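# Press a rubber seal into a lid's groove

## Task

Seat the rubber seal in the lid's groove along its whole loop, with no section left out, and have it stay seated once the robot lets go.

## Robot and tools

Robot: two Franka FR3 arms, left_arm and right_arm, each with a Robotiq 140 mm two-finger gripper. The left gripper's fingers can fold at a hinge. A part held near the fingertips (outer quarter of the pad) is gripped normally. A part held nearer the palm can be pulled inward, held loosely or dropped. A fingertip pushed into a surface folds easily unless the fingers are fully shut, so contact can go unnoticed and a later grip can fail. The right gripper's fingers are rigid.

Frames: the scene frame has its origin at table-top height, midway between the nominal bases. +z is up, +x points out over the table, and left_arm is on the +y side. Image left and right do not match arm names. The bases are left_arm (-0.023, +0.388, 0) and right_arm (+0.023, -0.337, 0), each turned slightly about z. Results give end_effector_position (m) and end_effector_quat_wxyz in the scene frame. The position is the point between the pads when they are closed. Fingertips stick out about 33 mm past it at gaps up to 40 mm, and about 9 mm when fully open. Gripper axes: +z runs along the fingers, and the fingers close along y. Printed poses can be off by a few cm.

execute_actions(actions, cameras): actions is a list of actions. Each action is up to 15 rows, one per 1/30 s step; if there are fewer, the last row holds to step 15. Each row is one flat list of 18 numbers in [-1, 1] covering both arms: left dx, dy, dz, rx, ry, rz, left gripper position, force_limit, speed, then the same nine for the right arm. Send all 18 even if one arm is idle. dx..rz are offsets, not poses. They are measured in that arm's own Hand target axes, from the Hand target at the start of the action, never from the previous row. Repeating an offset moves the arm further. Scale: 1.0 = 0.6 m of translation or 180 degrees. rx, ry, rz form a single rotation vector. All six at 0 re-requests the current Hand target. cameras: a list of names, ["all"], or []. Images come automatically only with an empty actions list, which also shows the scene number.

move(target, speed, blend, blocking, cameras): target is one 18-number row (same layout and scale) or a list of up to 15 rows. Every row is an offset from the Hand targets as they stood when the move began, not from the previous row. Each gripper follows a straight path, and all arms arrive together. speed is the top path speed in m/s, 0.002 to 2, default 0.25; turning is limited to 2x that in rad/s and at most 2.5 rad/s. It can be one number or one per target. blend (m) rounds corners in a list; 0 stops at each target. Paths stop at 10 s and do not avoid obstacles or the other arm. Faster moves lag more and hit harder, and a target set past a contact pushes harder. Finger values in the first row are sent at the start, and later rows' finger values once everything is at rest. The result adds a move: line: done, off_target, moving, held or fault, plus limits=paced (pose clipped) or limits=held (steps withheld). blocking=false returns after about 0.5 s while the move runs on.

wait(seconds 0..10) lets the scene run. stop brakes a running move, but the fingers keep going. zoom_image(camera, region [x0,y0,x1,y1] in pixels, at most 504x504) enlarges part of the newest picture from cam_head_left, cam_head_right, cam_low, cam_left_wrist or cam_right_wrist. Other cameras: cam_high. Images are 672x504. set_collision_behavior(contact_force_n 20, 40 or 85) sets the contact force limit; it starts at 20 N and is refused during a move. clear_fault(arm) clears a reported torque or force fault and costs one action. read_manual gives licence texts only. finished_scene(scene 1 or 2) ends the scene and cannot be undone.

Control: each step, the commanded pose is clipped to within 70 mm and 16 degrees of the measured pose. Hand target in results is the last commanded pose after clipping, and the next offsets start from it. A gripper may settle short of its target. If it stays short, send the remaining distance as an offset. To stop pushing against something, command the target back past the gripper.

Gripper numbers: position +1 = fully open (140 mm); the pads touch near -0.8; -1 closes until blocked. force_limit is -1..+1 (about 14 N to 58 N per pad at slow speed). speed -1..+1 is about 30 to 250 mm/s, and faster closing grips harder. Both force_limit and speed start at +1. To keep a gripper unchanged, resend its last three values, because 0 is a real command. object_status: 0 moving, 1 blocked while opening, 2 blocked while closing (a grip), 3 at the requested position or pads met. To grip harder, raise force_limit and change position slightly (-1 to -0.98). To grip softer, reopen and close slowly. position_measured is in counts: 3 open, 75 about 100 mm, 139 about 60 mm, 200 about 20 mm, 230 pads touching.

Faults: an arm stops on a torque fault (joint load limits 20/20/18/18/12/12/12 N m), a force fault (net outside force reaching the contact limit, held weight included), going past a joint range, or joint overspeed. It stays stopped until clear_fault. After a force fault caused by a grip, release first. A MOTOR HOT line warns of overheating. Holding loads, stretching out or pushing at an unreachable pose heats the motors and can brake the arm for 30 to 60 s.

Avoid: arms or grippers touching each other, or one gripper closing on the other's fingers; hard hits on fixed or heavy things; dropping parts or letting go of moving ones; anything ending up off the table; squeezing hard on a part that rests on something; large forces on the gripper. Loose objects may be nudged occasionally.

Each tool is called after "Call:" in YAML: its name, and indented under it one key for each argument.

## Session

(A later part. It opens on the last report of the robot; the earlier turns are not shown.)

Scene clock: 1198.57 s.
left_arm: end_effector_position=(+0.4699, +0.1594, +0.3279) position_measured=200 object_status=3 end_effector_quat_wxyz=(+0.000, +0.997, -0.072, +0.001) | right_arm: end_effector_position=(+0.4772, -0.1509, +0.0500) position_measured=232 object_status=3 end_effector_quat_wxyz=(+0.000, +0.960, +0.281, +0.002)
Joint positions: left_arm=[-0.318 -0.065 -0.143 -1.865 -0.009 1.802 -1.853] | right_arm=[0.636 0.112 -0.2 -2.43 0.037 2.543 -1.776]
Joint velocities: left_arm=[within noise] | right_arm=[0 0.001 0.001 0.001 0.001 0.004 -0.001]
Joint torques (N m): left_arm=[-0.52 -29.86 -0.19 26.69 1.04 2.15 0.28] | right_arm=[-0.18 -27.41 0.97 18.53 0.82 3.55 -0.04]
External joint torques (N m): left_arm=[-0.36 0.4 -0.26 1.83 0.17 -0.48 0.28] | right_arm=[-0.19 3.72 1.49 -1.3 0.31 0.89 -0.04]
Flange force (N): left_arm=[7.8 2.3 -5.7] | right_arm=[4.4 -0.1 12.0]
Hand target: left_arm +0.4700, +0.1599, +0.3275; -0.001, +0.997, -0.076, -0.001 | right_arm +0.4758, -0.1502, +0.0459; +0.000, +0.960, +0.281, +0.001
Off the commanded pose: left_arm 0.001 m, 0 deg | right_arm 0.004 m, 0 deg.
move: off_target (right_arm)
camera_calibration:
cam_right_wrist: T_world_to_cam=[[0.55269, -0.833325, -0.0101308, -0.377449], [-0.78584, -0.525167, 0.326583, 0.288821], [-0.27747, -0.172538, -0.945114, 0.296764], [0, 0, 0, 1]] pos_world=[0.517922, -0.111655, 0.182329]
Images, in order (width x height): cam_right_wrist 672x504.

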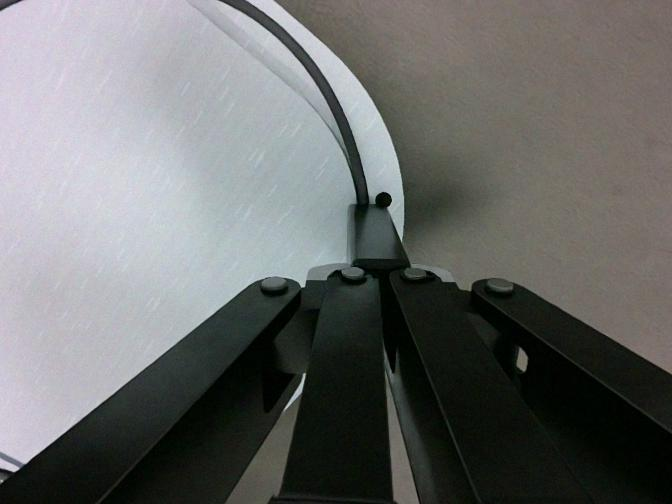

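Call:
move:
  target:
    - [0,0,0,0,0,0,-0.56,-1,-1, 0,0,-0.0145,0,0,0,-1,-1,-0.5]
    - [0,0,0,0,0,0,-0.56,-1,-1, 0.018,0.002,-0.0145,0,0,-0.055,-1,-1,-0.5]
    - [0,0,0,0,0,0,-0.56,-1,-1, 0.018,0.002,-0.0055,0,0,-0.055,-1,-1,-0.5]
  speed: [0.03,0.04,0.02]
  cameras: ["cam_right_wrist"]

Call:
zoom_image:
  camera: "cam_right_wrist"
  region: [280, 80, 420, 220]

Scene clock: 1211.03 s.
left_arm: end_effector_position=(+0.4699, +0.1594, +0.3279) position_measured=200 object_status=3 end_effector_quat_wxyz=(+0.000, +0.997, -0.072, +0.001) | right_arm: end_effector_position=(+0.4852, -0.1454, +0.0503) position_measured=232 object_status=3 end_effector_quat_wxyz=(+0.001, +0.932, +0.362, +0.000)
Joint positions: left_arm=[-0.318 -0.065 -0.143 -1.865 -0.009 1.802 -1.853] | right_arm=[0.622 0.135 -0.182 -2.395 0.039 2.528 -1.944]
Joint velocities: left_arm=[within noise] | right_arm=[0.001 0.002 -0.001 0 0.001 -0.001 -0.005]
Joint torques (N m): left_arm=[-0.54 -29.87 -0.17 26.69 1.03 2.17 0.26] | right_arm=[-0.96 -31.66 0.4 19.75 0.69 3.08 -0.17]
External joint torques (N m): left_arm=[-0.49 0.29 -0.35 1.91 0.16 -0.46 0.26] | right_arm=[-0.87 0.55 1.08 -0.25 0.16 0.44 -0.17]
Flange force (N): left_arm=[7.7 2.6 -5.9] | right_arm=[0.3 0.7 3.0]
Hand target: left_arm +0.4700, +0.1599, +0.3275; -0.001, +0.997, -0.076, -0.001 | right_arm +0.4855, -0.1454, +0.0492; +0.000, +0.932, +0.363, +0.001
Off the commanded pose: left_arm 0.001 m, 0 deg | right_arm 0.001 m, 0 deg.
move: done
camera_calibration:
cam_right_wrist: T_world_to_cam=[[0.686687, -0.726886, -0.00982958, -0.426871], [-0.683992, -0.650627, 0.329909, 0.229949], [-0.246202, -0.219821, -0.943962, 0.278162], [0, 0, 0, 1]] pos_world=[0.518894, -0.09953, 0.182516]
Images, in order (width x height): cam_right_wrist 672x504.

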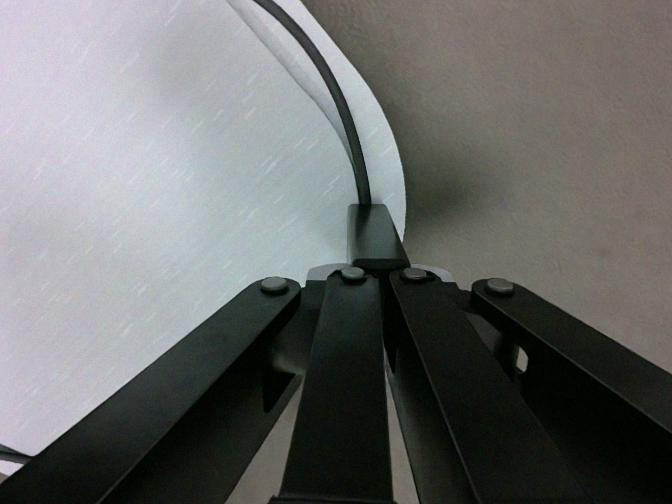

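Scaled by 3.600 from the camera's 672x504 image, which has a finer 960x720 frame.

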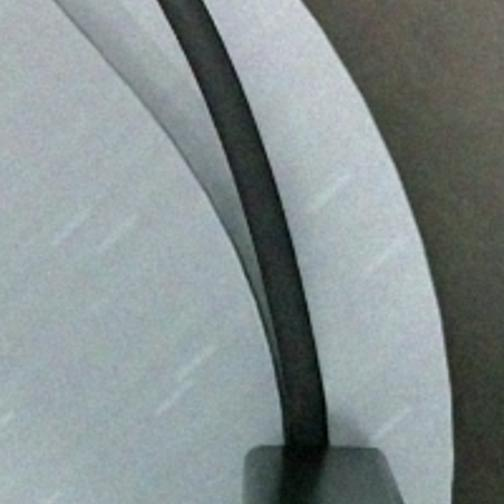

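Call:
move:
  target:
    - [0,0,0,0,0,0,-0.56,-1,-1, 0,0.0,0.002,0,0,0,-1,-1,-0.5]
    - [0,0,0,0,0,0,-0.56,-1,-1, 0,-0.003,0.0057,0,0,0,-1,-1,-0.5]
  speed: [0.015,0.015]
  cameras: ["cam_right_wrist"]

Call:
zoom_image:
  camera: "cam_right_wrist"
  region: [280, 80, 420, 220]

Scene clock: 1219.00 s.
left_arm: end_effector_position=(+0.4699, +0.1594, +0.3279) position_measured=200 object_status=3 end_effector_quat_wxyz=(+0.000, +0.997, -0.072, +0.001) | right_arm: end_effector_position=(+0.4854, -0.1453, +0.0500) position_measured=232 object_status=3 end_effector_quat_wxyz=(+0.001, +0.932, +0.362, +0.001)
Joint positions: left_arm=[-0.318 -0.065 -0.143 -1.865 -0.009 1.802 -1.853] | right_arm=[0.621 0.136 -0.182 -2.395 0.04 2.53 -1.946]
Joint torques (N m): left_arm=[-0.57 -29.86 -0.2 26.7 1.04 2.16 0.26] | right_arm=[0.16 -28.32 1.31 18.47 0.92 4.12 -0.04]
External joint torques (N m): left_arm=[-0.63 0.29 -0.49 1.93 0.16 -0.47 0.26] | right_arm=[0.15 3.85 1.9 -1.49 0.39 1.48 -0.04]
Flange force (N): left_arm=[7.7 2.8 -5.9] | right_arm=[3.6 -0.3 13.5]
Hand target: left_arm +0.4700, +0.1599, +0.3275; -0.001, +0.997, -0.076, -0.001 | right_arm +0.4843, -0.1440, +0.0458; +0.000, +0.932, +0.363, +0.001
Off the commanded pose: left_arm 0.001 m, 0 deg | right_arm 0.004 m, 0 deg.
move: off_target (right_arm)
camera_calibration:
cam_right_wrist: T_world_to_cam=[[0.687632, -0.725991, -0.0100168, -0.427232], [-0.683329, -0.651764, 0.329035, 0.229884], [-0.245405, -0.21941, -0.944265, 0.277612], [0, 0, 0, 1]] pos_world=[0.518992, -0.0994253, 0.182219]
Images, in order (width x height): cam_right_wrist 672x504.

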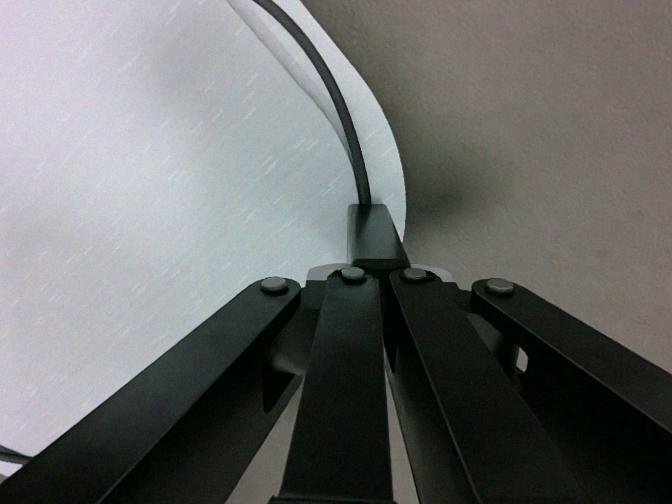

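Scaled by 3.600 from the camera's 672x504 image, which has a finer 960x720 frame.

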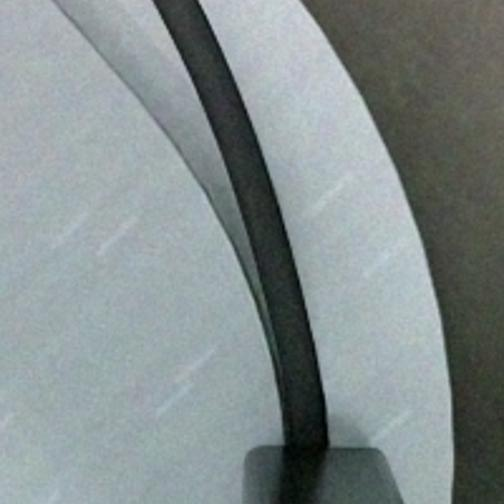

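Call:
execute_actions:
  actions:
    - [[0,0,0,0,0,0,-0.56,-1,-1,0,0,0,0,0,0,-1,-1,-0.5]]
  cameras: ["cam_right_wrist"]

Call:
zoom_image:
  camera: "cam_right_wrist"
  region: [280, 80, 420, 220]

Scene clock: 1254.67 s.
left_arm: end_effector_position=(+0.4699, +0.1594, +0.3279) position_measured=200 object_status=3 end_effector_quat_wxyz=(+0.000, +0.997, -0.072, +0.001) | right_arm: end_effector_position=(+0.4854, -0.1453, +0.0500) position_measured=232 object_status=3 end_effector_quat_wxyz=(+0.001, +0.932, +0.362, +0.001)
Joint positions: left_arm=[-0.318 -0.065 -0.143 -1.865 -0.009 1.802 -1.853] | right_arm=[0.621 0.136 -0.182 -2.395 0.04 2.53 -1.946]
Joint torques (N m): left_arm=[-0.54 -29.83 -0.19 26.71 1.03 2.16 0.31] | right_arm=[0.19 -28.32 1.33 18.46 0.9 4.11 -0.07]
External joint torques (N m): left_arm=[-0.7 0.15 -0.58 2.02 0.15 -0.46 0.31] | right_arm=[0.15 4.01 1.9 -1.63 0.37 1.44 -0.07]
Flange force (N): left_arm=[7.6 2.9 -6.1] | right_arm=[3.5 -0.2 13.8]
Hand target: left_arm +0.4700, +0.1599, +0.3275; -0.001, +0.997, -0.076, -0.001 | right_arm +0.4843, -0.1440, +0.0458; +0.000, +0.932, +0.363, +0.001
Off the commanded pose: left_arm 0.001 m, 0 deg | right_arm 0.004 m, 0 deg.
camera_calibration:
cam_right_wrist: T_world_to_cam=[[0.687632, -0.725991, -0.0100168, -0.427232], [-0.683329, -0.651764, 0.329035, 0.229884], [-0.245405, -0.21941, -0.944265, 0.277612], [0, 0, 0, 1]] pos_world=[0.518992, -0.0994253, 0.182219]
Images, in order (width x height): cam_right_wrist 672x504.

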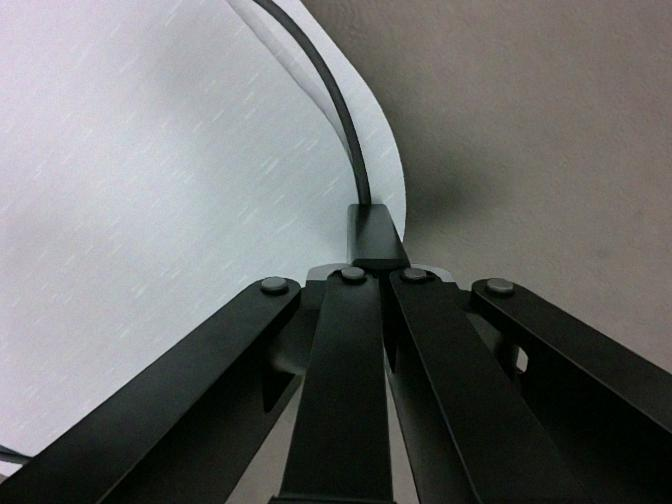

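Scaled by 3.600 from the camera's 672x504 image, which has a finer 960x720 frame.

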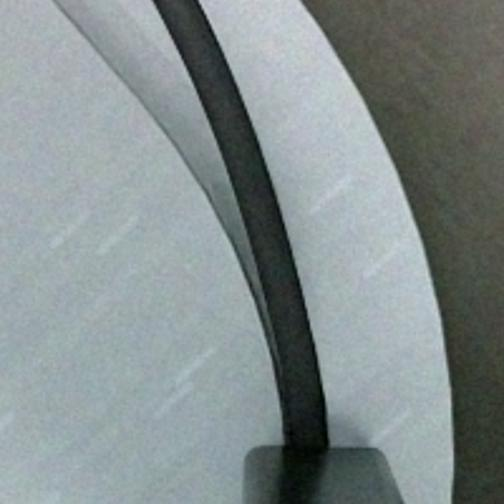

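Call:
move:
  target:
    - [0,0,0,0,0,0,-0.56,-1,-1,0,0,-0.0145,0,0,0,-1,-1,-0.5]
    - [0,0,0,0,0,0,-0.56,-1,-1,0.020,0.001,-0.0145,0,0,-0.065,-1,-1,-0.5]
    - [0,0,0,0,0,0,-0.56,-1,-1,0.020,0.001,-0.0055,0,0,-0.065,-1,-1,-0.5]
  speed: [0.03,0.04,0.02]
  cameras: ["cam_right_wrist"]

Call:
zoom_image:
  camera: "cam_right_wrist"
  region: [280, 80, 420, 220]

Scene clock: 1272.30 s.
left_arm: end_effector_position=(+0.4699, +0.1594, +0.3279) position_measured=200 object_status=3 end_effector_quat_wxyz=(+0.000, +0.997, -0.072, +0.001) | right_arm: end_effector_position=(+0.4929, -0.1364, +0.0503) position_measured=232 object_status=3 end_effector_quat_wxyz=(+0.001, +0.891, +0.454, +0.000)
Joint positions: left_arm=[-0.318 -0.065 -0.143 -1.865 -0.009 1.802 -1.853] | right_arm=[0.605 0.161 -0.155 -2.357 0.04 2.515 -2.138]
Joint velocities: left_arm=[within noise] | right_arm=[0 0.001 0 -0.001 0 0 -0.005]
Joint torques (N m): left_arm=[-0.51 -29.85 -0.17 26.67 1.02 2.17 0.28] | right_arm=[-0.84 -32.69 0.41 19.78 0.45 3.25 -0.16]
External joint torques (N m): left_arm=[-0.45 0.21 -0.35 1.97 0.15 -0.44 0.28] | right_arm=[-0.83 0.6 1.01 -0.43 -0.1 0.61 -0.16]
Flange force (N): left_arm=[7.6 2.5 -6.0] | right_arm=[-0.6 0.3 3.2]
Hand target: left_arm +0.4700, +0.1599, +0.3275; -0.001, +0.997, -0.076, -0.001 | right_arm +0.4935, -0.1364, +0.0491; +0.000, +0.890, +0.456, +0.001
Off the commanded pose: left_arm 0.001 m, 0 deg | right_arm 0.001 m, 0 deg.
move: done
camera_calibration:
cam_right_wrist: T_world_to_cam=[[0.819126, -0.573507, -0.0111096, -0.469973], [-0.538258, -0.775187, 0.330703, 0.152228], [-0.198272, -0.264907, -0.94367, 0.252183], [0, 0, 0, 1]] pos_world=[0.516905, -0.0847221, 0.182414]
Images, in order (width x height): cam_right_wrist 672x504.

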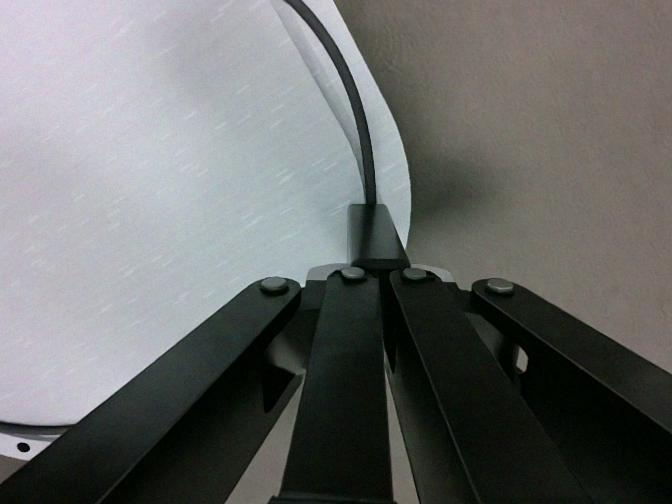

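Scaled by 3.600 from the camera's 672x504 image, which has a finer 960x720 frame.

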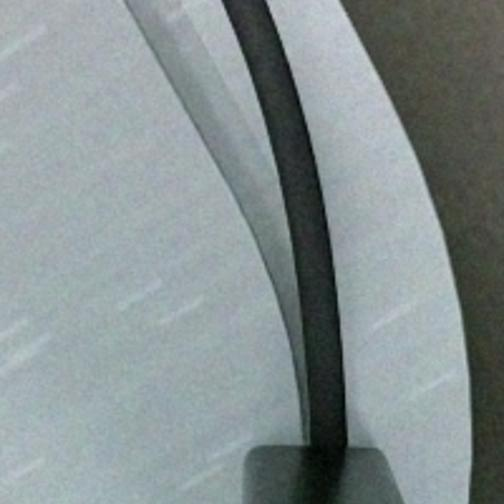

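Call:
move:
  target:
    - [0,0,0,0,0,0,-0.56,-1,-1,0,0,0.002,0,0,0,-1,-1,-0.5]
    - [0,0,0,0,0,0,-0.56,-1,-1,0,-0.001,0.0057,0,0,0,-1,-1,-0.5]
  speed: 0.015

Call:
move:
  target:
    - [0,0,0,0,0,0,-0.56,-1,-1,0,0,-0.0145,0,0,0,-1,-1,-0.5]
    - [0,0,0,0,0,0,-0.56,-1,-1,0.020,0.0015,-0.0145,0,0,-0.052,-1,-1,-0.5]
    - [0,0,0,0,0,0,-0.56,-1,-1,0.020,0.0015,-0.0055,0,0,-0.052,-1,-1,-0.5]
  speed: [0.03,0.04,0.02]
  cameras: ["cam_right_wrist"]

Call:
zoom_image:
  camera: "cam_right_wrist"
  region: [280, 80, 420, 220]

Scene clock: 1297.20 s.
left_arm: end_effector_position=(+0.4699, +0.1594, +0.3279) position_measured=200 object_status=3 end_effector_quat_wxyz=(+0.000, +0.997, -0.072, +0.001) | right_arm: end_effector_position=(+0.4939, -0.1358, +0.0501) position_measured=232 object_status=3 end_effector_quat_wxyz=(+0.001, +0.890, +0.455, +0.001)
Joint positions: left_arm=[-0.318 -0.065 -0.143 -1.865 -0.009 1.802 -1.853] | right_arm=[0.605 0.162 -0.155 -2.357 0.041 2.52 -2.14]
Joint velocities: left_arm=[within noise] | right_arm=[0.001 0.001 0 0.001 0.001 0.004 0.001]
Joint torques (N m): left_arm=[-0.54 -29.86 -0.2 26.69 1.03 2.16 0.25] | right_arm=[-0.61 -29.77 0.66 18.96 0.76 3.65 -0.17]
External joint torques (N m): left_arm=[-0.53 0.26 -0.43 1.93 0.15 -0.47 0.25] | right_arm=[-0.72 3.72 1.16 -1.26 0.22 1 -0.17]
Flange force (N): left_arm=[7.6 2.7 -5.9] | right_arm=[3.2 2.4 11.5]
Hand target: left_arm +0.4700, +0.1599, +0.3275; -0.001, +0.997, -0.076, -0.001 | right_arm +0.4930, -0.1360, +0.0457; +0.000, +0.890, +0.456, +0.001
Off the commanded pose: left_arm 0.001 m, 0 deg | right_arm 0.004 m, 0 deg.
move: off_target (right_arm)

Scene clock: 1300.93 s.
left_arm: end_effector_position=(+0.4699, +0.1594, +0.3279) position_measured=200 object_status=3 end_effector_quat_wxyz=(+0.000, +0.997, -0.072, +0.001) | right_arm: end_effector_position=(+0.5000, -0.1262, +0.0503) position_measured=232 object_status=3 end_effector_quat_wxyz=(+0.000, +0.851, +0.526, +0.000)
Joint positions: left_arm=[-0.318 -0.065 -0.143 -1.865 -0.009 1.802 -1.853] | right_arm=[0.591 0.186 -0.13 -2.32 0.039 2.504 -2.288]
Joint velocities: left_arm=[within noise] | right_arm=[0 0 -0.001 0.001 0 -0.001 -0.005]
Joint torques (N m): left_arm=[-0.55 -29.84 -0.18 26.66 1.03 2.17 0.26] | right_arm=[-0.94 -33.6 0.11 19.88 0.43 3.22 -0.08]
External joint torques (N m): left_arm=[-0.54 0.34 -0.4 1.87 0.15 -0.46 0.26] | right_arm=[-0.98 0.74 0.62 -0.38 -0.13 0.61 -0.08]
Flange force (N): left_arm=[7.6 2.6 -5.8] | right_arm=[-0.6 0.6 3.3]
Hand target: left_arm +0.4700, +0.1599, +0.3275; -0.001, +0.997, -0.076, -0.001 | right_arm +0.5008, -0.1268, +0.0490; +0.000, +0.850, +0.527, +0.000
Off the commanded pose: left_arm 0.001 m, 0 deg | right_arm 0.002 m, 0 deg.
move: done
camera_calibration:
cam_right_wrist: T_world_to_cam=[[0.901595, -0.432419, -0.0118674, -0.493185], [-0.404674, -0.852804, 0.330098, 0.0873556], [-0.152861, -0.292812, -0.943872, 0.230121], [0, 0, 0, 1]] pos_world=[0.51518, -0.0713834, 0.182516]
Images, in order (width x height): cam_right_wrist 672x504.

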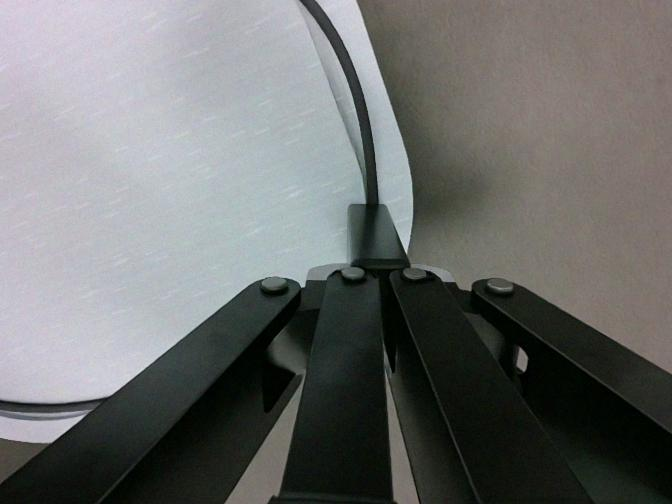

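Scaled by 3.600 from the camera's 672x504 image, which has a finer 960x720 frame.

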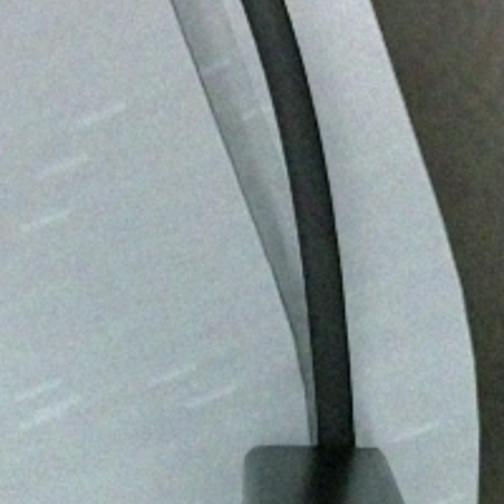

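Call:
move:
  target:
    - [0,0,0,0,0,0,-0.56,-1,-1,0,0.001,0.002,0,0,0,-1,-1,-0.5]
    - [0,0,0,0,0,0,-0.56,-1,-1,0,-0.0015,0.0057,0,0,0,-1,-1,-0.5]
  speed: 0.015

Call:
move:
  target:
    - [0,0,0,0,0,0,-0.56,-1,-1,0,0,-0.0145,0,0,0,-1,-1,-0.5]
    - [0,0,0,0,0,0,-0.56,-1,-1,0.020,0.0025,-0.0145,0,0,-0.055,-1,-1,-0.5]
    - [0,0,0,0,0,0,-0.56,-1,-1,0.020,0.0025,-0.0055,0,0,-0.055,-1,-1,-0.5]
  speed: [0.03,0.04,0.02]
  cameras: ["cam_right_wrist"]

Call:
zoom_image:
  camera: "cam_right_wrist"
  region: [280, 80, 420, 220]

Scene clock: 1314.93 s.
left_arm: end_effector_position=(+0.4699, +0.1594, +0.3279) position_measured=200 object_status=3 end_effector_quat_wxyz=(+0.000, +0.997, -0.072, +0.001) | right_arm: end_effector_position=(+0.5003, -0.1263, +0.0501) position_measured=232 object_status=3 end_effector_quat_wxyz=(+0.000, +0.850, +0.527, +0.000)
Joint positions: left_arm=[-0.318 -0.065 -0.143 -1.865 -0.009 1.802 -1.853] | right_arm=[0.591 0.186 -0.13 -2.321 0.039 2.506 -2.291]
Joint torques (N m): left_arm=[-0.51 -29.87 -0.16 26.69 1.03 2.15 0.25] | right_arm=[-0.35 -30.09 0.54 18.79 0.54 4.23 -0.07]
External joint torques (N m): left_arm=[-0.59 0.26 -0.47 1.94 0.15 -0.47 0.25] | right_arm=[-0.36 4.42 1.09 -1.61 -0.02 1.59 -0.07]
Flange force (N): left_arm=[7.6 2.8 -6.0] | right_arm=[2.7 2.0 13.9]
Hand target: left_arm +0.4700, +0.1599, +0.3275; -0.001, +0.997, -0.076, -0.001 | right_arm +0.5000, -0.1264, +0.0456; +0.000, +0.850, +0.527, +0.000
Off the commanded pose: left_arm 0.001 m, 0 deg | right_arm 0.004 m, 0 deg.
move: off_target (right_arm)

Scene clock: 1318.73 s.
left_arm: end_effector_position=(+0.4699, +0.1594, +0.3279) position_measured=200 object_status=3 end_effector_quat_wxyz=(+0.000, +0.997, -0.072, +0.001) | right_arm: end_effector_position=(+0.5064, -0.1157, +0.0523) position_measured=232 object_status=3 end_effector_quat_wxyz=(+0.000, +0.803, +0.597, +0.001)
Joint positions: left_arm=[-0.318 -0.065 -0.143 -1.865 -0.009 1.802 -1.853] | right_arm=[0.574 0.204 -0.101 -2.286 0.034 2.491 -2.443]
Joint velocities: left_arm=[within noise] | right_arm=[0 0 -0.001 -0.001 0.001 0.002 -0.007]
Joint torques (N m): left_arm=[-0.55 -29.89 -0.18 26.67 1.03 2.17 0.27] | right_arm=[-0.74 -32.07 0.49 19.7 0.49 3.53 0]
External joint torques (N m): left_arm=[-0.55 0.1 -0.41 1.97 0.16 -0.45 0.27] | right_arm=[-0.66 3.15 0.98 -0.79 -0.09 0.93 0]
Flange force (N): left_arm=[7.3 2.5 -6.0] | right_arm=[2.4 3.0 9.1]
Hand target: left_arm +0.4700, +0.1599, +0.3275; -0.001, +0.997, -0.076, -0.001 | right_arm +0.5067, -0.1163, +0.0489; +0.000, +0.801, +0.599, +0.000
Off the commanded pose: left_arm 0.001 m, 0 deg | right_arm 0.004 m, 0 deg.
move: off_target (right_arm)
camera_calibration:
cam_right_wrist: T_world_to_cam=[[0.962157, -0.272278, -0.0108726, -0.506648], [-0.253769, -0.909859, 0.328265, 0.0154111], [-0.0992721, -0.313084, -0.944523, 0.206655], [0, 0, 0, 1]] pos_world=[0.511901, -0.0592271, 0.184623]
Images, in order (width x height): cam_right_wrist 672x504.

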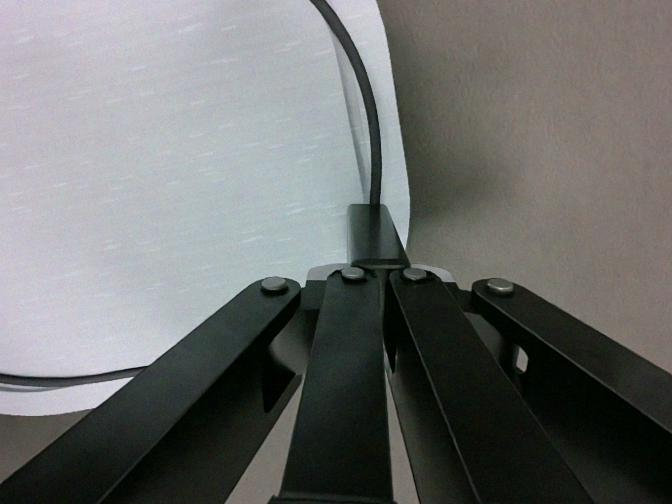

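Scaled by 3.600 from the camera's 672x504 image, which has a finer 960x720 frame.

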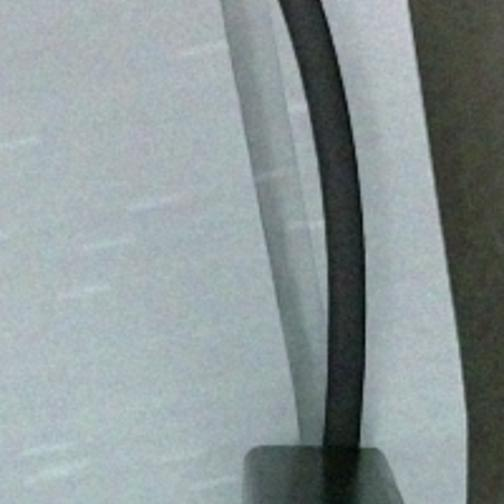

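Call:
move:
  target:
    - [0,0,0,0,0,0,-0.56,-1,-1,0,-0.003,0,0,0,0,-1,-1,-0.5]
    - [0,0,0,0,0,0,-0.56,-1,-1,0,-0.003,0.0055,0,0,0,-1,-1,-0.5]
  speed: 0.012

Scene clock: 1343.73 s.
left_arm: end_effector_position=(+0.4699, +0.1594, +0.3279) position_measured=200 object_status=3 end_effector_quat_wxyz=(+0.000, +0.997, -0.072, +0.001) | right_arm: end_effector_position=(+0.5065, -0.1157, +0.0520) position_measured=232 object_status=3 end_effector_quat_wxyz=(+0.000, +0.802, +0.597, +0.002)
Joint positions: left_arm=[-0.318 -0.065 -0.143 -1.865 -0.009 1.802 -1.853] | right_arm=[0.574 0.204 -0.101 -2.289 0.034 2.495 -2.445]
Joint torques (N m): left_arm=[-0.52 -29.85 -0.19 26.66 1.02 2.16 0.31] | right_arm=[-0.47 -29.76 0.85 18.58 0.48 4.22 -0.09]
External joint torques (N m): left_arm=[-0.51 0.26 -0.42 1.92 0.14 -0.46 0.31] | right_arm=[-0.48 5.46 1.27 -1.9 -0.09 1.6 -0.09]
Flange force (N): left_arm=[7.6 2.6 -5.9] | right_arm=[3.1 3.4 15.8]
Hand target: left_arm +0.4700, +0.1599, +0.3275; -0.001, +0.997, -0.076, -0.001 | right_arm +0.5049, -0.1158, +0.0456; +0.000, +0.801, +0.599, +0.000
Off the commanded pose: left_arm 0.001 m, 0 deg | right_arm 0.007 m, 0 deg.
move: off_target (right_arm)

Call:
move:
  target:
    - [0,0,0,0,0,0,-0.56,-1,-1,0,0,-0.027,0,0,0,-1,-1,-0.5]
    - [0,0,0,0,0,0,-0.56,-1,-1,0.0583,0.0285,-0.027,0,0,-0.028,-1,-1,-0.5]
    - [0,0,0,0,0,0,-0.56,-1,-1,0.0583,0.0285,-0.0065,0,0,-0.028,-1,-1,-0.5]
  speed: [0.04,0.06,0.03]
  cameras: ["cam_right_wrist"]

Call:
zoom_image:
  camera: "cam_right_wrist"
  region: [240, 80, 420, 260]

Scene clock: 1400.97 s.
left_arm: end_effector_position=(+0.4699, +0.1594, +0.3279) position_measured=200 object_status=3 end_effector_quat_wxyz=(+0.000, +0.997, -0.072, +0.001) | right_arm: end_effector_position=(+0.5312, -0.0868, +0.0506) position_measured=232 object_status=3 end_effector_quat_wxyz=(+0.001, +0.775, +0.632, +0.000)
Joint positions: left_arm=[-0.318 -0.065 -0.143 -1.865 -0.009 1.802 -1.853] | right_arm=[0.574 0.292 -0.073 -2.158 0.031 2.45 -2.501]
Joint velocities: left_arm=[within noise] | right_arm=[-0.002 -0.001 0.002 0 0 0.004 -0.003]
Joint torques (N m): left_arm=[-0.53 -29.9 -0.2 26.65 1.03 2.15 0.25] | right_arm=[-0.83 -39.03 0.57 20.61 0.48 2.92 -0.07]
External joint torques (N m): left_arm=[-0.63 0.26 -0.54 1.88 0.15 -0.47 0.25] | right_arm=[-0.69 -0.28 1.08 -0.52 -0.14 0.3 -0.07]
Flange force (N): left_arm=[7.5 2.8 -5.8] | right_arm=[-2.1 -2.0 0.4]
Hand target: left_arm +0.4700, +0.1599, +0.3275; -0.001, +0.997, -0.076, -0.001 | right_arm +0.5312, -0.0871, +0.0495; +0.000, +0.774, +0.633, +0.000
Off the commanded pose: left_arm 0.001 m, 0 deg | right_arm 0.001 m, 0 deg.
move: done
camera_calibration:
cam_right_wrist: T_world_to_cam=[[0.982553, -0.185672, -0.010725, -0.526003], [-0.171804, -0.928225, 0.329973, 0.00330874], [-0.071222, -0.322374, -0.943929, 0.200703], [0, 0, 0, 1]] pos_world=[0.531689, -0.0298915, 0.182716]
Images, in order (width x height): cam_right_wrist 672x504.

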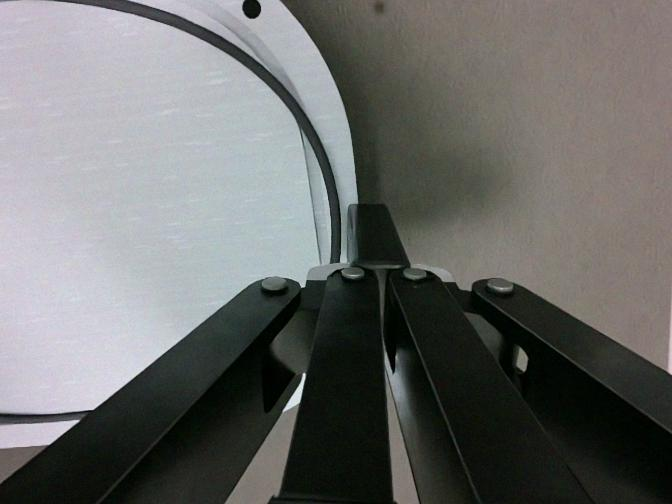

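Scaled by 2.800 from the camera's 672x504 image, which has a finer 960x720 frame.

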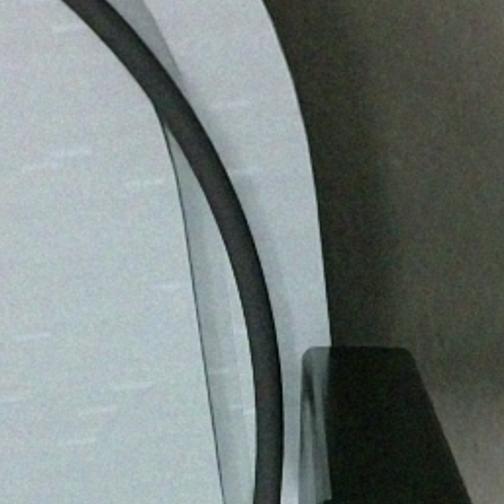

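Call:
move:
  target:
    - [0,0,0,0,0,0,-0.56,-1,-1,0,-0.0158,0,0,0,0,-1,-1,-0.5]
  speed: 0.02
  cameras: ["cam_right_wrist"]

Call:
zoom_image:
  camera: "cam_right_wrist"
  region: [240, 80, 420, 260]

Scene clock: 1409.73 s.
left_arm: end_effector_position=(+0.4699, +0.1594, +0.3279) position_measured=200 object_status=3 end_effector_quat_wxyz=(+0.000, +0.997, -0.072, +0.001) | right_arm: end_effector_position=(+0.5225, -0.0857, +0.0497) position_measured=232 object_status=3 end_effector_quat_wxyz=(+0.000, +0.773, +0.634, +0.000)
Joint positions: left_arm=[-0.318 -0.065 -0.143 -1.865 -0.009 1.802 -1.853] | right_arm=[0.581 0.276 -0.072 -2.185 0.031 2.46 -2.5]
Joint velocities: left_arm=[within noise] | right_arm=[0.002 0 0.001 -0.002 0 0.003 0.001]
Joint torques (N m): left_arm=[-0.51 -29.85 -0.19 26.67 1.04 2.17 0.28] | right_arm=[0.07 -39.02 0.3 19.61 0.53 2.81 0.28]
External joint torques (N m): left_arm=[-0.65 0.14 -0.57 2.01 0.15 -0.44 0.28] | right_arm=[0.19 -1.03 0.76 -1.29 -0.07 0.2 0.28]
Flange force (N): left_arm=[7.5 2.8 -6.1] | right_arm=[-3.7 -6.7 -1.2]
Hand target: left_arm +0.4700, +0.1599, +0.3275; -0.001, +0.997, -0.076, -0.001 | right_arm +0.5219, -0.0852, +0.0495; +0.000, +0.774, +0.633, +0.000
Off the commanded pose: left_arm 0.001 m, 0 deg | right_arm 0.001 m, 0 deg.
move: done
camera_calibration:
cam_right_wrist: T_world_to_cam=[[0.983736, -0.179229, -0.0118724, -0.517279], [-0.165392, -0.929607, 0.329357, -0.000309346], [-0.070067, -0.322036, -0.944131, 0.199081], [0, 0, 0, 1]] pos_world=[0.522764, -0.0288878, 0.181919]
Images, in order (width x height): cam_right_wrist 672x504.

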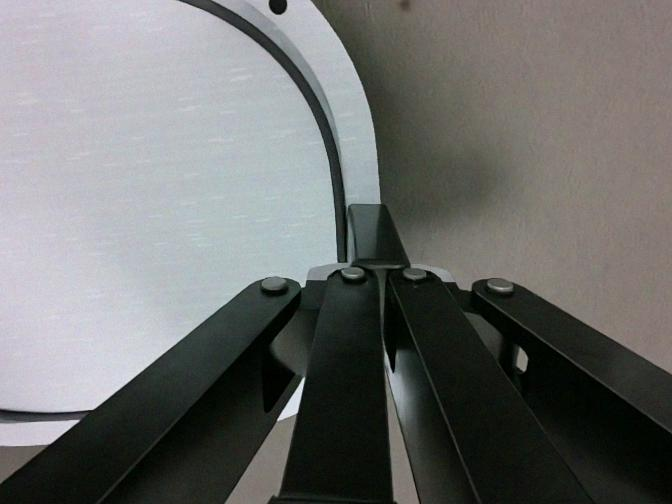

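Scaled by 2.800 from the camera's 672x504 image, which has a finer 960x720 frame.

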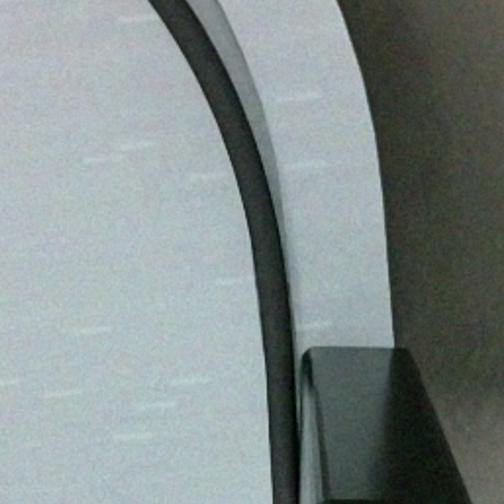

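Call:
move:
  target:
    - [0,0,0,0,0,0,-0.56,-1,-1,0,0.002,-0.002,0,0,0,-1,-1,-0.5]
    - [0,0,0,0,0,0,-0.56,-1,-1,0,0.004,-0.022,0,0,0,-1,-1,-0.5]
  speed: [0.01,0.03]
  cameras: ["cam_right_wrist"]

Call:
zoom_image:
  camera: "cam_right_wrist"
  region: [240, 80, 420, 260]

Scene clock: 1417.70 s.
left_arm: end_effector_position=(+0.4699, +0.1594, +0.3279) position_measured=200 object_status=3 end_effector_quat_wxyz=(+0.000, +0.997, -0.072, +0.001) | right_arm: end_effector_position=(+0.5245, -0.0853, +0.0623) position_measured=232 object_status=3 end_effector_quat_wxyz=(+0.000, +0.774, +0.633, +0.001)
Joint positions: left_arm=[-0.318 -0.065 -0.143 -1.865 -0.009 1.802 -1.853] | right_arm=[0.581 0.255 -0.074 -2.177 0.031 2.434 -2.499]
Joint velocities: left_arm=[within noise] | right_arm=[0.001 -0.002 0 -0.001 0.001 -0.005 0.001]
Joint torques (N m): left_arm=[-0.53 -29.87 -0.2 26.65 1.04 2.16 0.26] | right_arm=[-0.42 -38.56 -0.05 21.28 0.2 2.45 0.2]
External joint torques (N m): left_arm=[-0.5 0.26 -0.4 1.91 0.17 -0.46 0.26] | right_arm=[-0.44 -0.77 0.26 -0.03 -0.42 -0.16 0.2]
Flange force (N): left_arm=[7.5 2.6 -5.9] | right_arm=[-1.0 -1.5 -1.9]
Hand target: left_arm +0.4700, +0.1599, +0.3275; -0.001, +0.997, -0.076, -0.001 | right_arm +0.5243, -0.0857, +0.0627; +0.000, +0.774, +0.633, +0.000
Off the commanded pose: left_arm 0.001 m, 0 deg | right_arm 0.001 m, 0 deg.
move: done
camera_calibration:
cam_right_wrist: T_world_to_cam=[[0.983377, -0.181265, -0.0106452, -0.519], [-0.167895, -0.930038, 0.326864, -0.00231274], [-0.0691494, -0.319643, -0.945011, 0.210999], [0, 0, 0, 1]] pos_world=[0.524575, -0.0287829, 0.194628]
Images, in order (width x height): cam_right_wrist 672x504.

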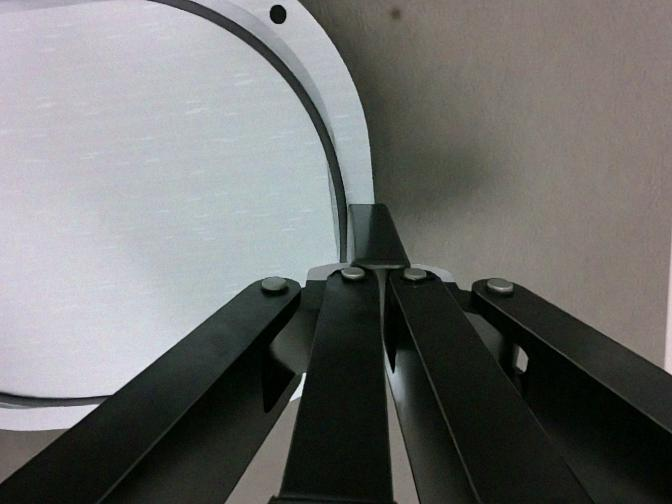

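Scaled by 2.800 from the camera's 672x504 image, which has a finer 960x720 frame.

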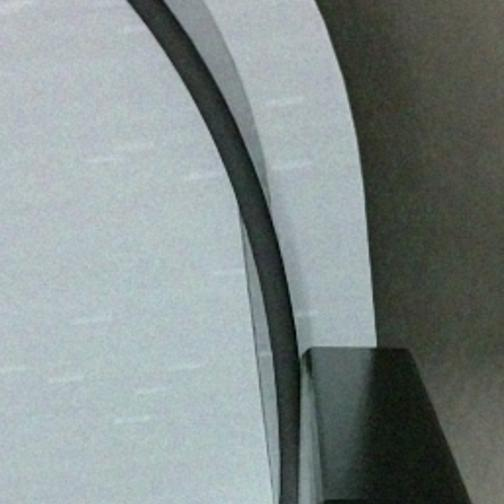

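Call:
move:
  target:
    - [0,0,0,0,0,0,-0.56,-1,-1,0,0.003,-0.002,0,0,0,-1,-1,-0.5]
    - [0,0,0,0,0,0,-0.56,-1,-1,0,0.003,0.022,0,0,0,-1,-1,-0.5]
    - [0,0,0,0,0,0,-0.56,-1,-1,0,-0.0115,0.022,0,0,0,-1,-1,-0.5]
    - [0,0,0,0,0,0,-0.56,-1,-1,0,-0.0085,0.018,0,0,0,-1,-1,-0.5]
    - [0,0,0,0,0,0,-0.56,-1,-1,0,0.003,0,0,0,0,-1,-1,-0.5]
  speed: [0.02,0.03,0.02,0.015,0.04]
  cameras: ["cam_right_wrist"]

Call:
zoom_image:
  camera: "cam_right_wrist"
  region: [240, 80, 420, 260]

Scene clock: 1432.00 s.
left_arm: end_effector_position=(+0.4699, +0.1594, +0.3279) position_measured=200 object_status=3 end_effector_quat_wxyz=(+0.000, +0.997, -0.072, +0.001) | right_arm: end_effector_position=(+0.5257, -0.0848, +0.0623) position_measured=232 object_status=3 end_effector_quat_wxyz=(+0.000, +0.775, +0.632, +0.001)
Joint positions: left_arm=[-0.318 -0.065 -0.143 -1.865 -0.009 1.802 -1.853] | right_arm=[0.585 0.259 -0.078 -2.172 0.031 2.432 -2.495]
Joint velocities: left_arm=[within noise] | right_arm=[0.001 -0.001 0.001 0.001 0 -0.004 0.003]
Joint torques (N m): left_arm=[-0.54 -29.85 -0.2 26.68 1.03 2.16 0.29] | right_arm=[-0.84 -38.58 -0.08 21.51 0.49 2.42 -0.13]
External joint torques (N m): left_arm=[-0.52 0.43 -0.42 1.82 0.15 -0.47 0.29] | right_arm=[-0.88 -0.67 0.26 0.15 -0.13 -0.21 -0.13]
Flange force (N): left_arm=[7.8 2.6 -5.7] | right_arm=[-1.3 0.1 -1.7]
Hand target: left_arm +0.4700, +0.1599, +0.3275; -0.001, +0.997, -0.076, -0.001 | right_arm +0.5260, -0.0860, +0.0627; +0.000, +0.774, +0.633, +0.000
Off the commanded pose: left_arm 0.001 m, 0 deg | right_arm 0.001 m, 0 deg.
move: done
camera_calibration:
cam_right_wrist: T_world_to_cam=[[0.982808, -0.184365, -0.00989536, -0.520215], [-0.170999, -0.929148, 0.327785, -0.000040971], [-0.0696265, -0.320458, -0.9447, 0.211452], [0, 0, 0, 1]] pos_world=[0.525987, -0.0281863, 0.194624]
Images, in order (width x height): cam_right_wrist 672x504.

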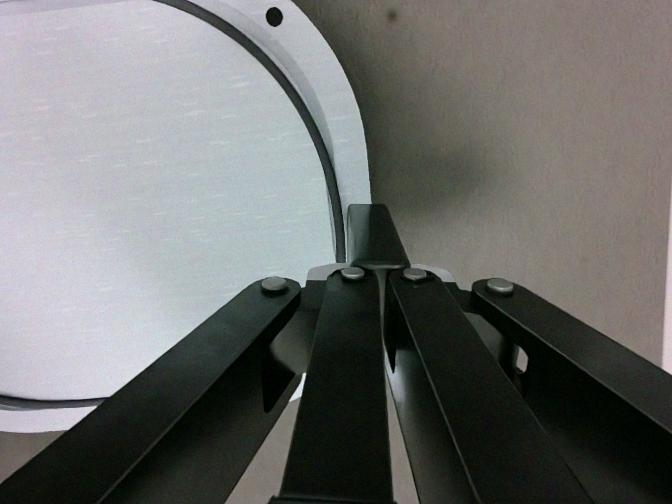

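Scaled by 2.800 from the camera's 672x504 image, which has a finer 960x720 frame.

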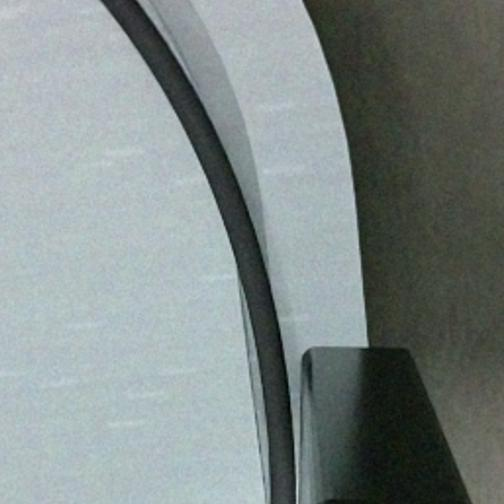

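Call:
move:
  target:
    - [0,0,0,0,0,0,-0.56,-1,-1,-0.0618,-0.0222,0,0,0,0.042,-1,-1,-0.5]
    - [0,0,0,0,0,0,-0.56,-1,-1,-0.0618,-0.0222,0.0215,0,0,0.042,-1,-1,-0.5]
  speed: [0.05,0.025]
  cameras: ["cam_right_wrist"]

Call:
zoom_image:
  camera: "cam_right_wrist"
  region: [280, 80, 420, 220]

Scene clock: 1444.57 s.
left_arm: end_effector_position=(+0.4699, +0.1594, +0.3279) position_measured=200 object_status=3 end_effector_quat_wxyz=(+0.000, +0.997, -0.072, +0.001) | right_arm: end_effector_position=(+0.5063, -0.1205, +0.0509) position_measured=232 object_status=3 end_effector_quat_wxyz=(+0.001, +0.813, +0.583, +0.000)
Joint positions: left_arm=[-0.318 -0.065 -0.143 -1.865 -0.009 1.802 -1.853] | right_arm=[0.585 0.203 -0.119 -2.293 0.036 2.495 -2.417]
Joint velocities: left_arm=[within noise] | right_arm=[0.001 0.001 0 0.001 0 0.004 -0.001]
Joint torques (N m): left_arm=[-0.52 -29.85 -0.17 26.67 1.03 2.16 0.29] | right_arm=[-0.59 -35.25 0.46 19.95 0.73 2.88 0.21]
External joint torques (N m): left_arm=[-0.44 0.38 -0.32 1.87 0.16 -0.47 0.29] | right_arm=[-0.56 -0.16 1.02 -0.47 0.16 0.27 0.21]
Flange force (N): left_arm=[7.8 2.5 -5.8] | right_arm=[-1.2 -1.9 0.7]
Hand target: left_arm +0.4700, +0.1599, +0.3275; -0.001, +0.997, -0.076, -0.001 | right_arm +0.5057, -0.1198, +0.0498; +0.000, +0.814, +0.581, +0.000
Off the commanded pose: left_arm 0.001 m, 0 deg | right_arm 0.001 m, 0 deg.
move: done
camera_calibration:
cam_right_wrist: T_world_to_cam=[[0.952311, -0.304979, -0.00960865, -0.506872], [-0.284816, -0.899769, 0.330598, 0.0282379], [-0.109471, -0.312096, -0.943723, 0.20898], [0, 0, 0, 1]] pos_world=[0.51362, -0.0639558, 0.183014]
Images, in order (width x height): cam_right_wrist 672x504.

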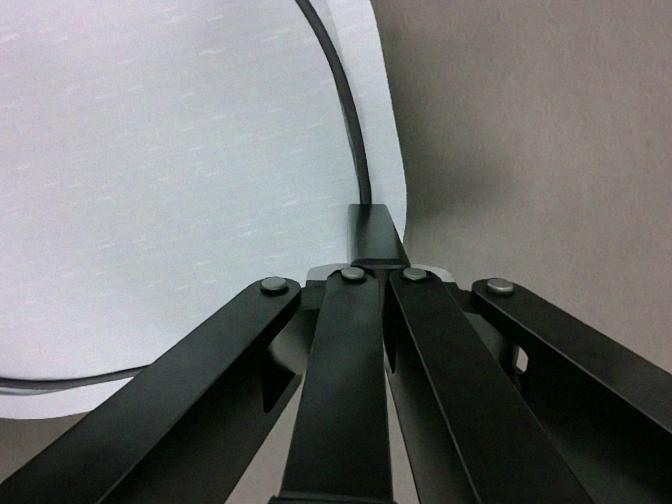

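Scaled by 3.600 from the camera's 672x504 image, which has a finer 960x720 frame.

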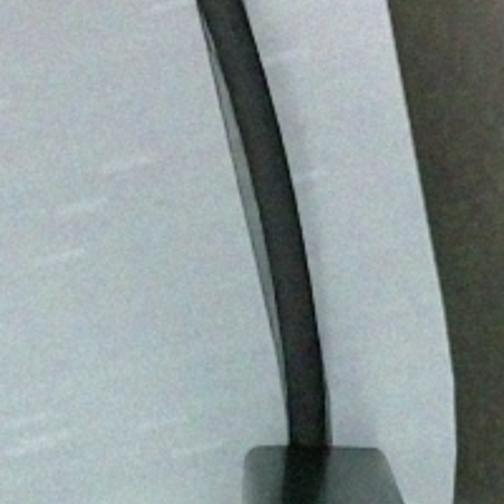

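Call:
move:
  target:
    - [0,0,0,0,0,0,-0.56,-1,-1,0,-0.0005,0.0065,0,0,0,-1,-1,-0.5]
  speed: 0.015

Call:
move:
  target:
    - [0,0,0,0,0,0,-0.56,-1,-1,0,0,-0.0145,0,0,0,-1,-1,-0.5]
    - [0,0,0,0,0,0,-0.56,-1,-1,0.020,0.000,-0.0145,0,0,-0.055,-1,-1,-0.5]
    - [0,0,0,0,0,0,-0.56,-1,-1,0.020,0.000,-0.0055,0,0,-0.055,-1,-1,-0.5]
  speed: [0.03,0.04,0.02]
  cameras: ["cam_right_wrist"]

Call:
zoom_image:
  camera: "cam_right_wrist"
  region: [280, 80, 420, 220]

Scene clock: 1455.90 s.
left_arm: end_effector_position=(+0.4699, +0.1594, +0.3279) position_measured=200 object_status=3 end_effector_quat_wxyz=(+0.000, +0.997, -0.072, +0.001) | right_arm: end_effector_position=(+0.5074, -0.1205, +0.0502) position_measured=232 object_status=3 end_effector_quat_wxyz=(+0.002, +0.813, +0.582, +0.002)
Joint positions: left_arm=[-0.318 -0.065 -0.143 -1.865 -0.009 1.802 -1.853] | right_arm=[0.585 0.205 -0.119 -2.293 0.036 2.501 -2.417]
Joint torques (N m): left_arm=[-0.54 -29.87 -0.19 26.69 1.04 2.16 0.25] | right_arm=[0.35 -32.19 1.28 18.91 1 3.5 0.18]
External joint torques (N m): left_arm=[-0.68 0.47 -0.57 1.8 0.15 -0.48 0.25] | right_arm=[0.36 3.09 1.83 -1.61 0.42 0.86 0.18]
Flange force (N): left_arm=[7.8 3.0 -5.6] | right_arm=[2.0 -0.6 9.3]
Hand target: left_arm +0.4700, +0.1599, +0.3275; -0.001, +0.997, -0.076, -0.001 | right_arm +0.5054, -0.1197, +0.0459; +0.000, +0.814, +0.581, +0.000
Off the commanded pose: left_arm 0.001 m, 0 deg | right_arm 0.005 m, 0 deg.
move: off_target (right_arm)

Scene clock: 1459.63 s.
left_arm: end_effector_position=(+0.4699, +0.1594, +0.3279) position_measured=200 object_status=3 end_effector_quat_wxyz=(+0.000, +0.997, -0.072, +0.001) | right_arm: end_effector_position=(+0.5089, -0.1082, +0.0504) position_measured=232 object_status=3 end_effector_quat_wxyz=(+0.000, +0.763, +0.646, +0.000)
Joint positions: left_arm=[-0.318 -0.065 -0.143 -1.865 -0.009 1.802 -1.853] | right_arm=[0.57 0.222 -0.086 -2.266 0.031 2.487 -2.557]
Joint velocities: left_arm=[within noise] | right_arm=[0.001 -0.001 0 0.001 0.001 0.001 -0.005]
Joint torques (N m): left_arm=[-0.51 -29.87 -0.2 26.65 1.03 2.17 0.26] | right_arm=[-0.55 -35.49 0.74 20.22 0.55 3.1 -0.18]
External joint torques (N m): left_arm=[-0.62 0.22 -0.54 1.91 0.15 -0.45 0.26] | right_arm=[-0.59 0.58 1.06 -0.41 -0.03 0.49 -0.18]
Flange force (N): left_arm=[7.4 2.8 -5.9] | right_arm=[-0.6 -0.2 2.6]
Hand target: left_arm +0.4700, +0.1599, +0.3275; -0.001, +0.997, -0.076, -0.001 | right_arm +0.5093, -0.1083, +0.0492; +0.000, +0.761, +0.649, +0.000
Off the commanded pose: left_arm 0.001 m, 0 deg | right_arm 0.001 m, 0 deg.
move: done
camera_calibration:
cam_right_wrist: T_world_to_cam=[[0.988927, -0.147942, -0.0116956, -0.5072], [-0.135875, -0.93432, 0.329521, -0.0392468], [-0.0596774, -0.324283, -0.944076, 0.186021], [0, 0, 0, 1]] pos_world=[0.507353, -0.0513816, 0.182618]
Images, in order (width x height): cam_right_wrist 672x504.

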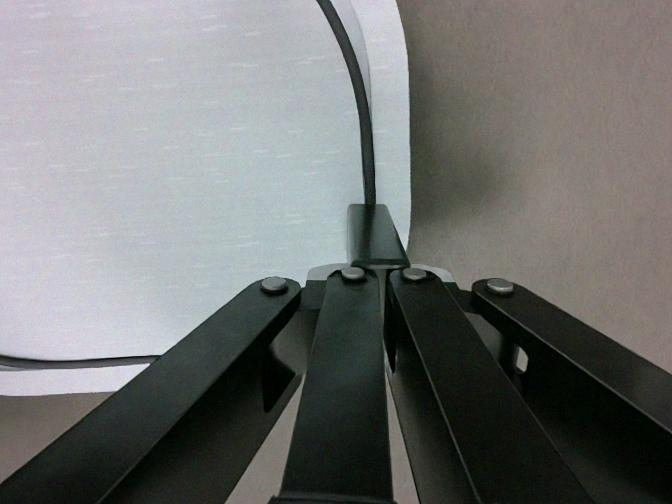

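Scaled by 3.600 from the camera's 672x504 image, which has a finer 960x720 frame.

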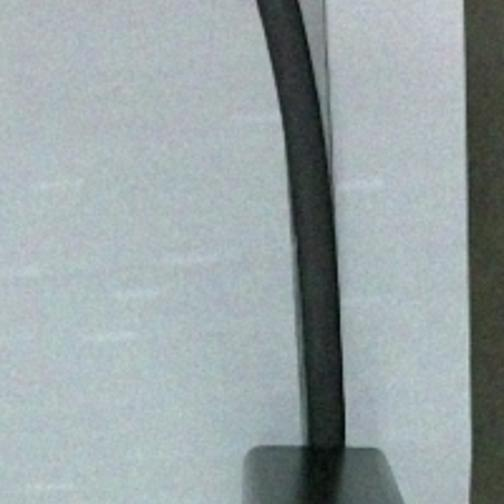

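Call:
move:
  target:
    - [0,0,0,0,0,0,-0.56,-1,-1,0,0.001,0.0057,0,0,0,-1,-1,-0.5]
  speed: 0.015

Call:
move:
  target:
    - [0,0,0,0,0,0,-0.56,-1,-1,0,0,-0.0145,0,0,0,-1,-1,-0.5]
    - [0,0,0,0,0,0,-0.56,-1,-1,0.030,-0.0005,-0.0145,0,0,-0.018,-1,-1,-0.5]
    - [0,0,0,0,0,0,-0.56,-1,-1,0.030,-0.0005,-0.0055,0,0,-0.018,-1,-1,-0.5]
  speed: [0.03,0.04,0.02]
  cameras: ["cam_right_wrist"]

Call:
zoom_image:
  camera: "cam_right_wrist"
  region: [280, 80, 420, 220]

Scene clock: 1473.83 s.
left_arm: end_effector_position=(+0.4699, +0.1594, +0.3279) position_measured=200 object_status=3 end_effector_quat_wxyz=(+0.000, +0.997, -0.072, +0.001) | right_arm: end_effector_position=(+0.5097, -0.1084, +0.0501) position_measured=232 object_status=3 end_effector_quat_wxyz=(+0.000, +0.762, +0.647, +0.001)
Joint positions: left_arm=[-0.318 -0.065 -0.143 -1.865 -0.009 1.802 -1.853] | right_arm=[0.569 0.223 -0.086 -2.265 0.031 2.489 -2.561]
Joint torques (N m): left_arm=[-0.52 -29.86 -0.18 26.69 1.02 2.15 0.22] | right_arm=[-0.47 -31.59 0.83 19.86 0.59 3.82 -0.21]
External joint torques (N m): left_arm=[-0.46 0.27 -0.36 1.92 0.15 -0.48 0.22] | right_arm=[-0.53 4.39 1.14 -0.7 0.01 1.21 -0.21]
Flange force (N): left_arm=[7.6 2.6 -5.9] | right_arm=[3.5 5.8 12.2]
Hand target: left_arm +0.4700, +0.1599, +0.3275; -0.001, +0.997, -0.076, -0.001 | right_arm +0.5099, -0.1084, +0.0458; +0.000, +0.761, +0.649, +0.000
Off the commanded pose: left_arm 0.001 m, 0 deg | right_arm 0.004 m, 0 deg.
move: off_target (right_arm)

Scene clock: 1476.07 s.
left_arm: end_effector_position=(+0.4699, +0.1594, +0.3279) position_measured=200 object_status=3 end_effector_quat_wxyz=(+0.000, +0.997, -0.072, +0.001) | right_arm: end_effector_position=(+0.5121, -0.0909, +0.0503) position_measured=232 object_status=3 end_effector_quat_wxyz=(+0.000, +0.745, +0.667, +0.000)
Joint positions: left_arm=[-0.318 -0.065 -0.143 -1.865 -0.009 1.802 -1.853] | right_arm=[0.574 0.247 -0.065 -2.227 0.026 2.473 -2.584]
Joint torques (N m): left_arm=[-0.52 -29.85 -0.18 26.69 1.02 2.16 0.24] | right_arm=[-0.11 -36.24 0.96 20.21 0.46 3.15 -0.17]
External joint torques (N m): left_arm=[-0.5 0.31 -0.39 1.91 0.15 -0.47 0.24] | right_arm=[-0.21 0.64 1.11 -0.49 -0.14 0.56 -0.17]
Flange force (N): left_arm=[7.7 2.7 -5.9] | right_arm=[-0.4 -0.8 2.8]
Hand target: left_arm +0.4700, +0.1599, +0.3275; -0.001, +0.997, -0.076, -0.001 | right_arm +0.5124, -0.0906, +0.0491; +0.001, +0.742, +0.670, +0.000
Off the commanded pose: left_arm 0.001 m, 0 deg | right_arm 0.001 m, 0 deg.
move: done
camera_calibration:
cam_right_wrist: T_world_to_cam=[[0.995633, -0.0925206, -0.0124305, -0.506041], [-0.0832916, -0.940556, 0.329267, -0.0500795], [-0.0421555, -0.326794, -0.944155, 0.182513], [0, 0, 0, 1]] pos_world=[0.507354, -0.0342778, 0.182519]
Images, in order (width x height): cam_right_wrist 672x504.

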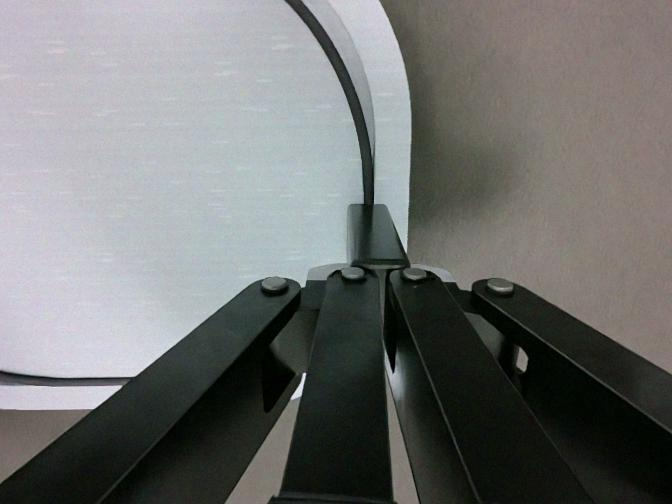

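Scaled by 3.600 from the camera's 672x504 image, which has a finer 960x720 frame.

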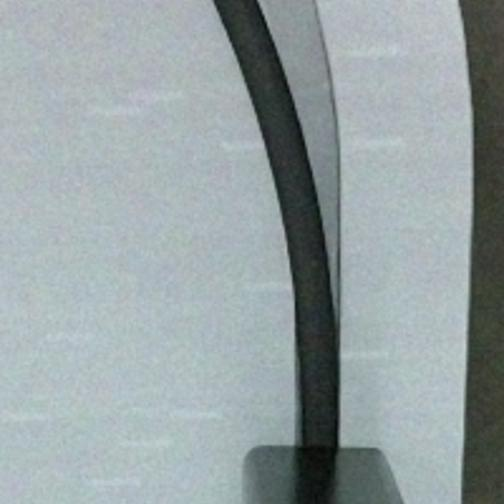

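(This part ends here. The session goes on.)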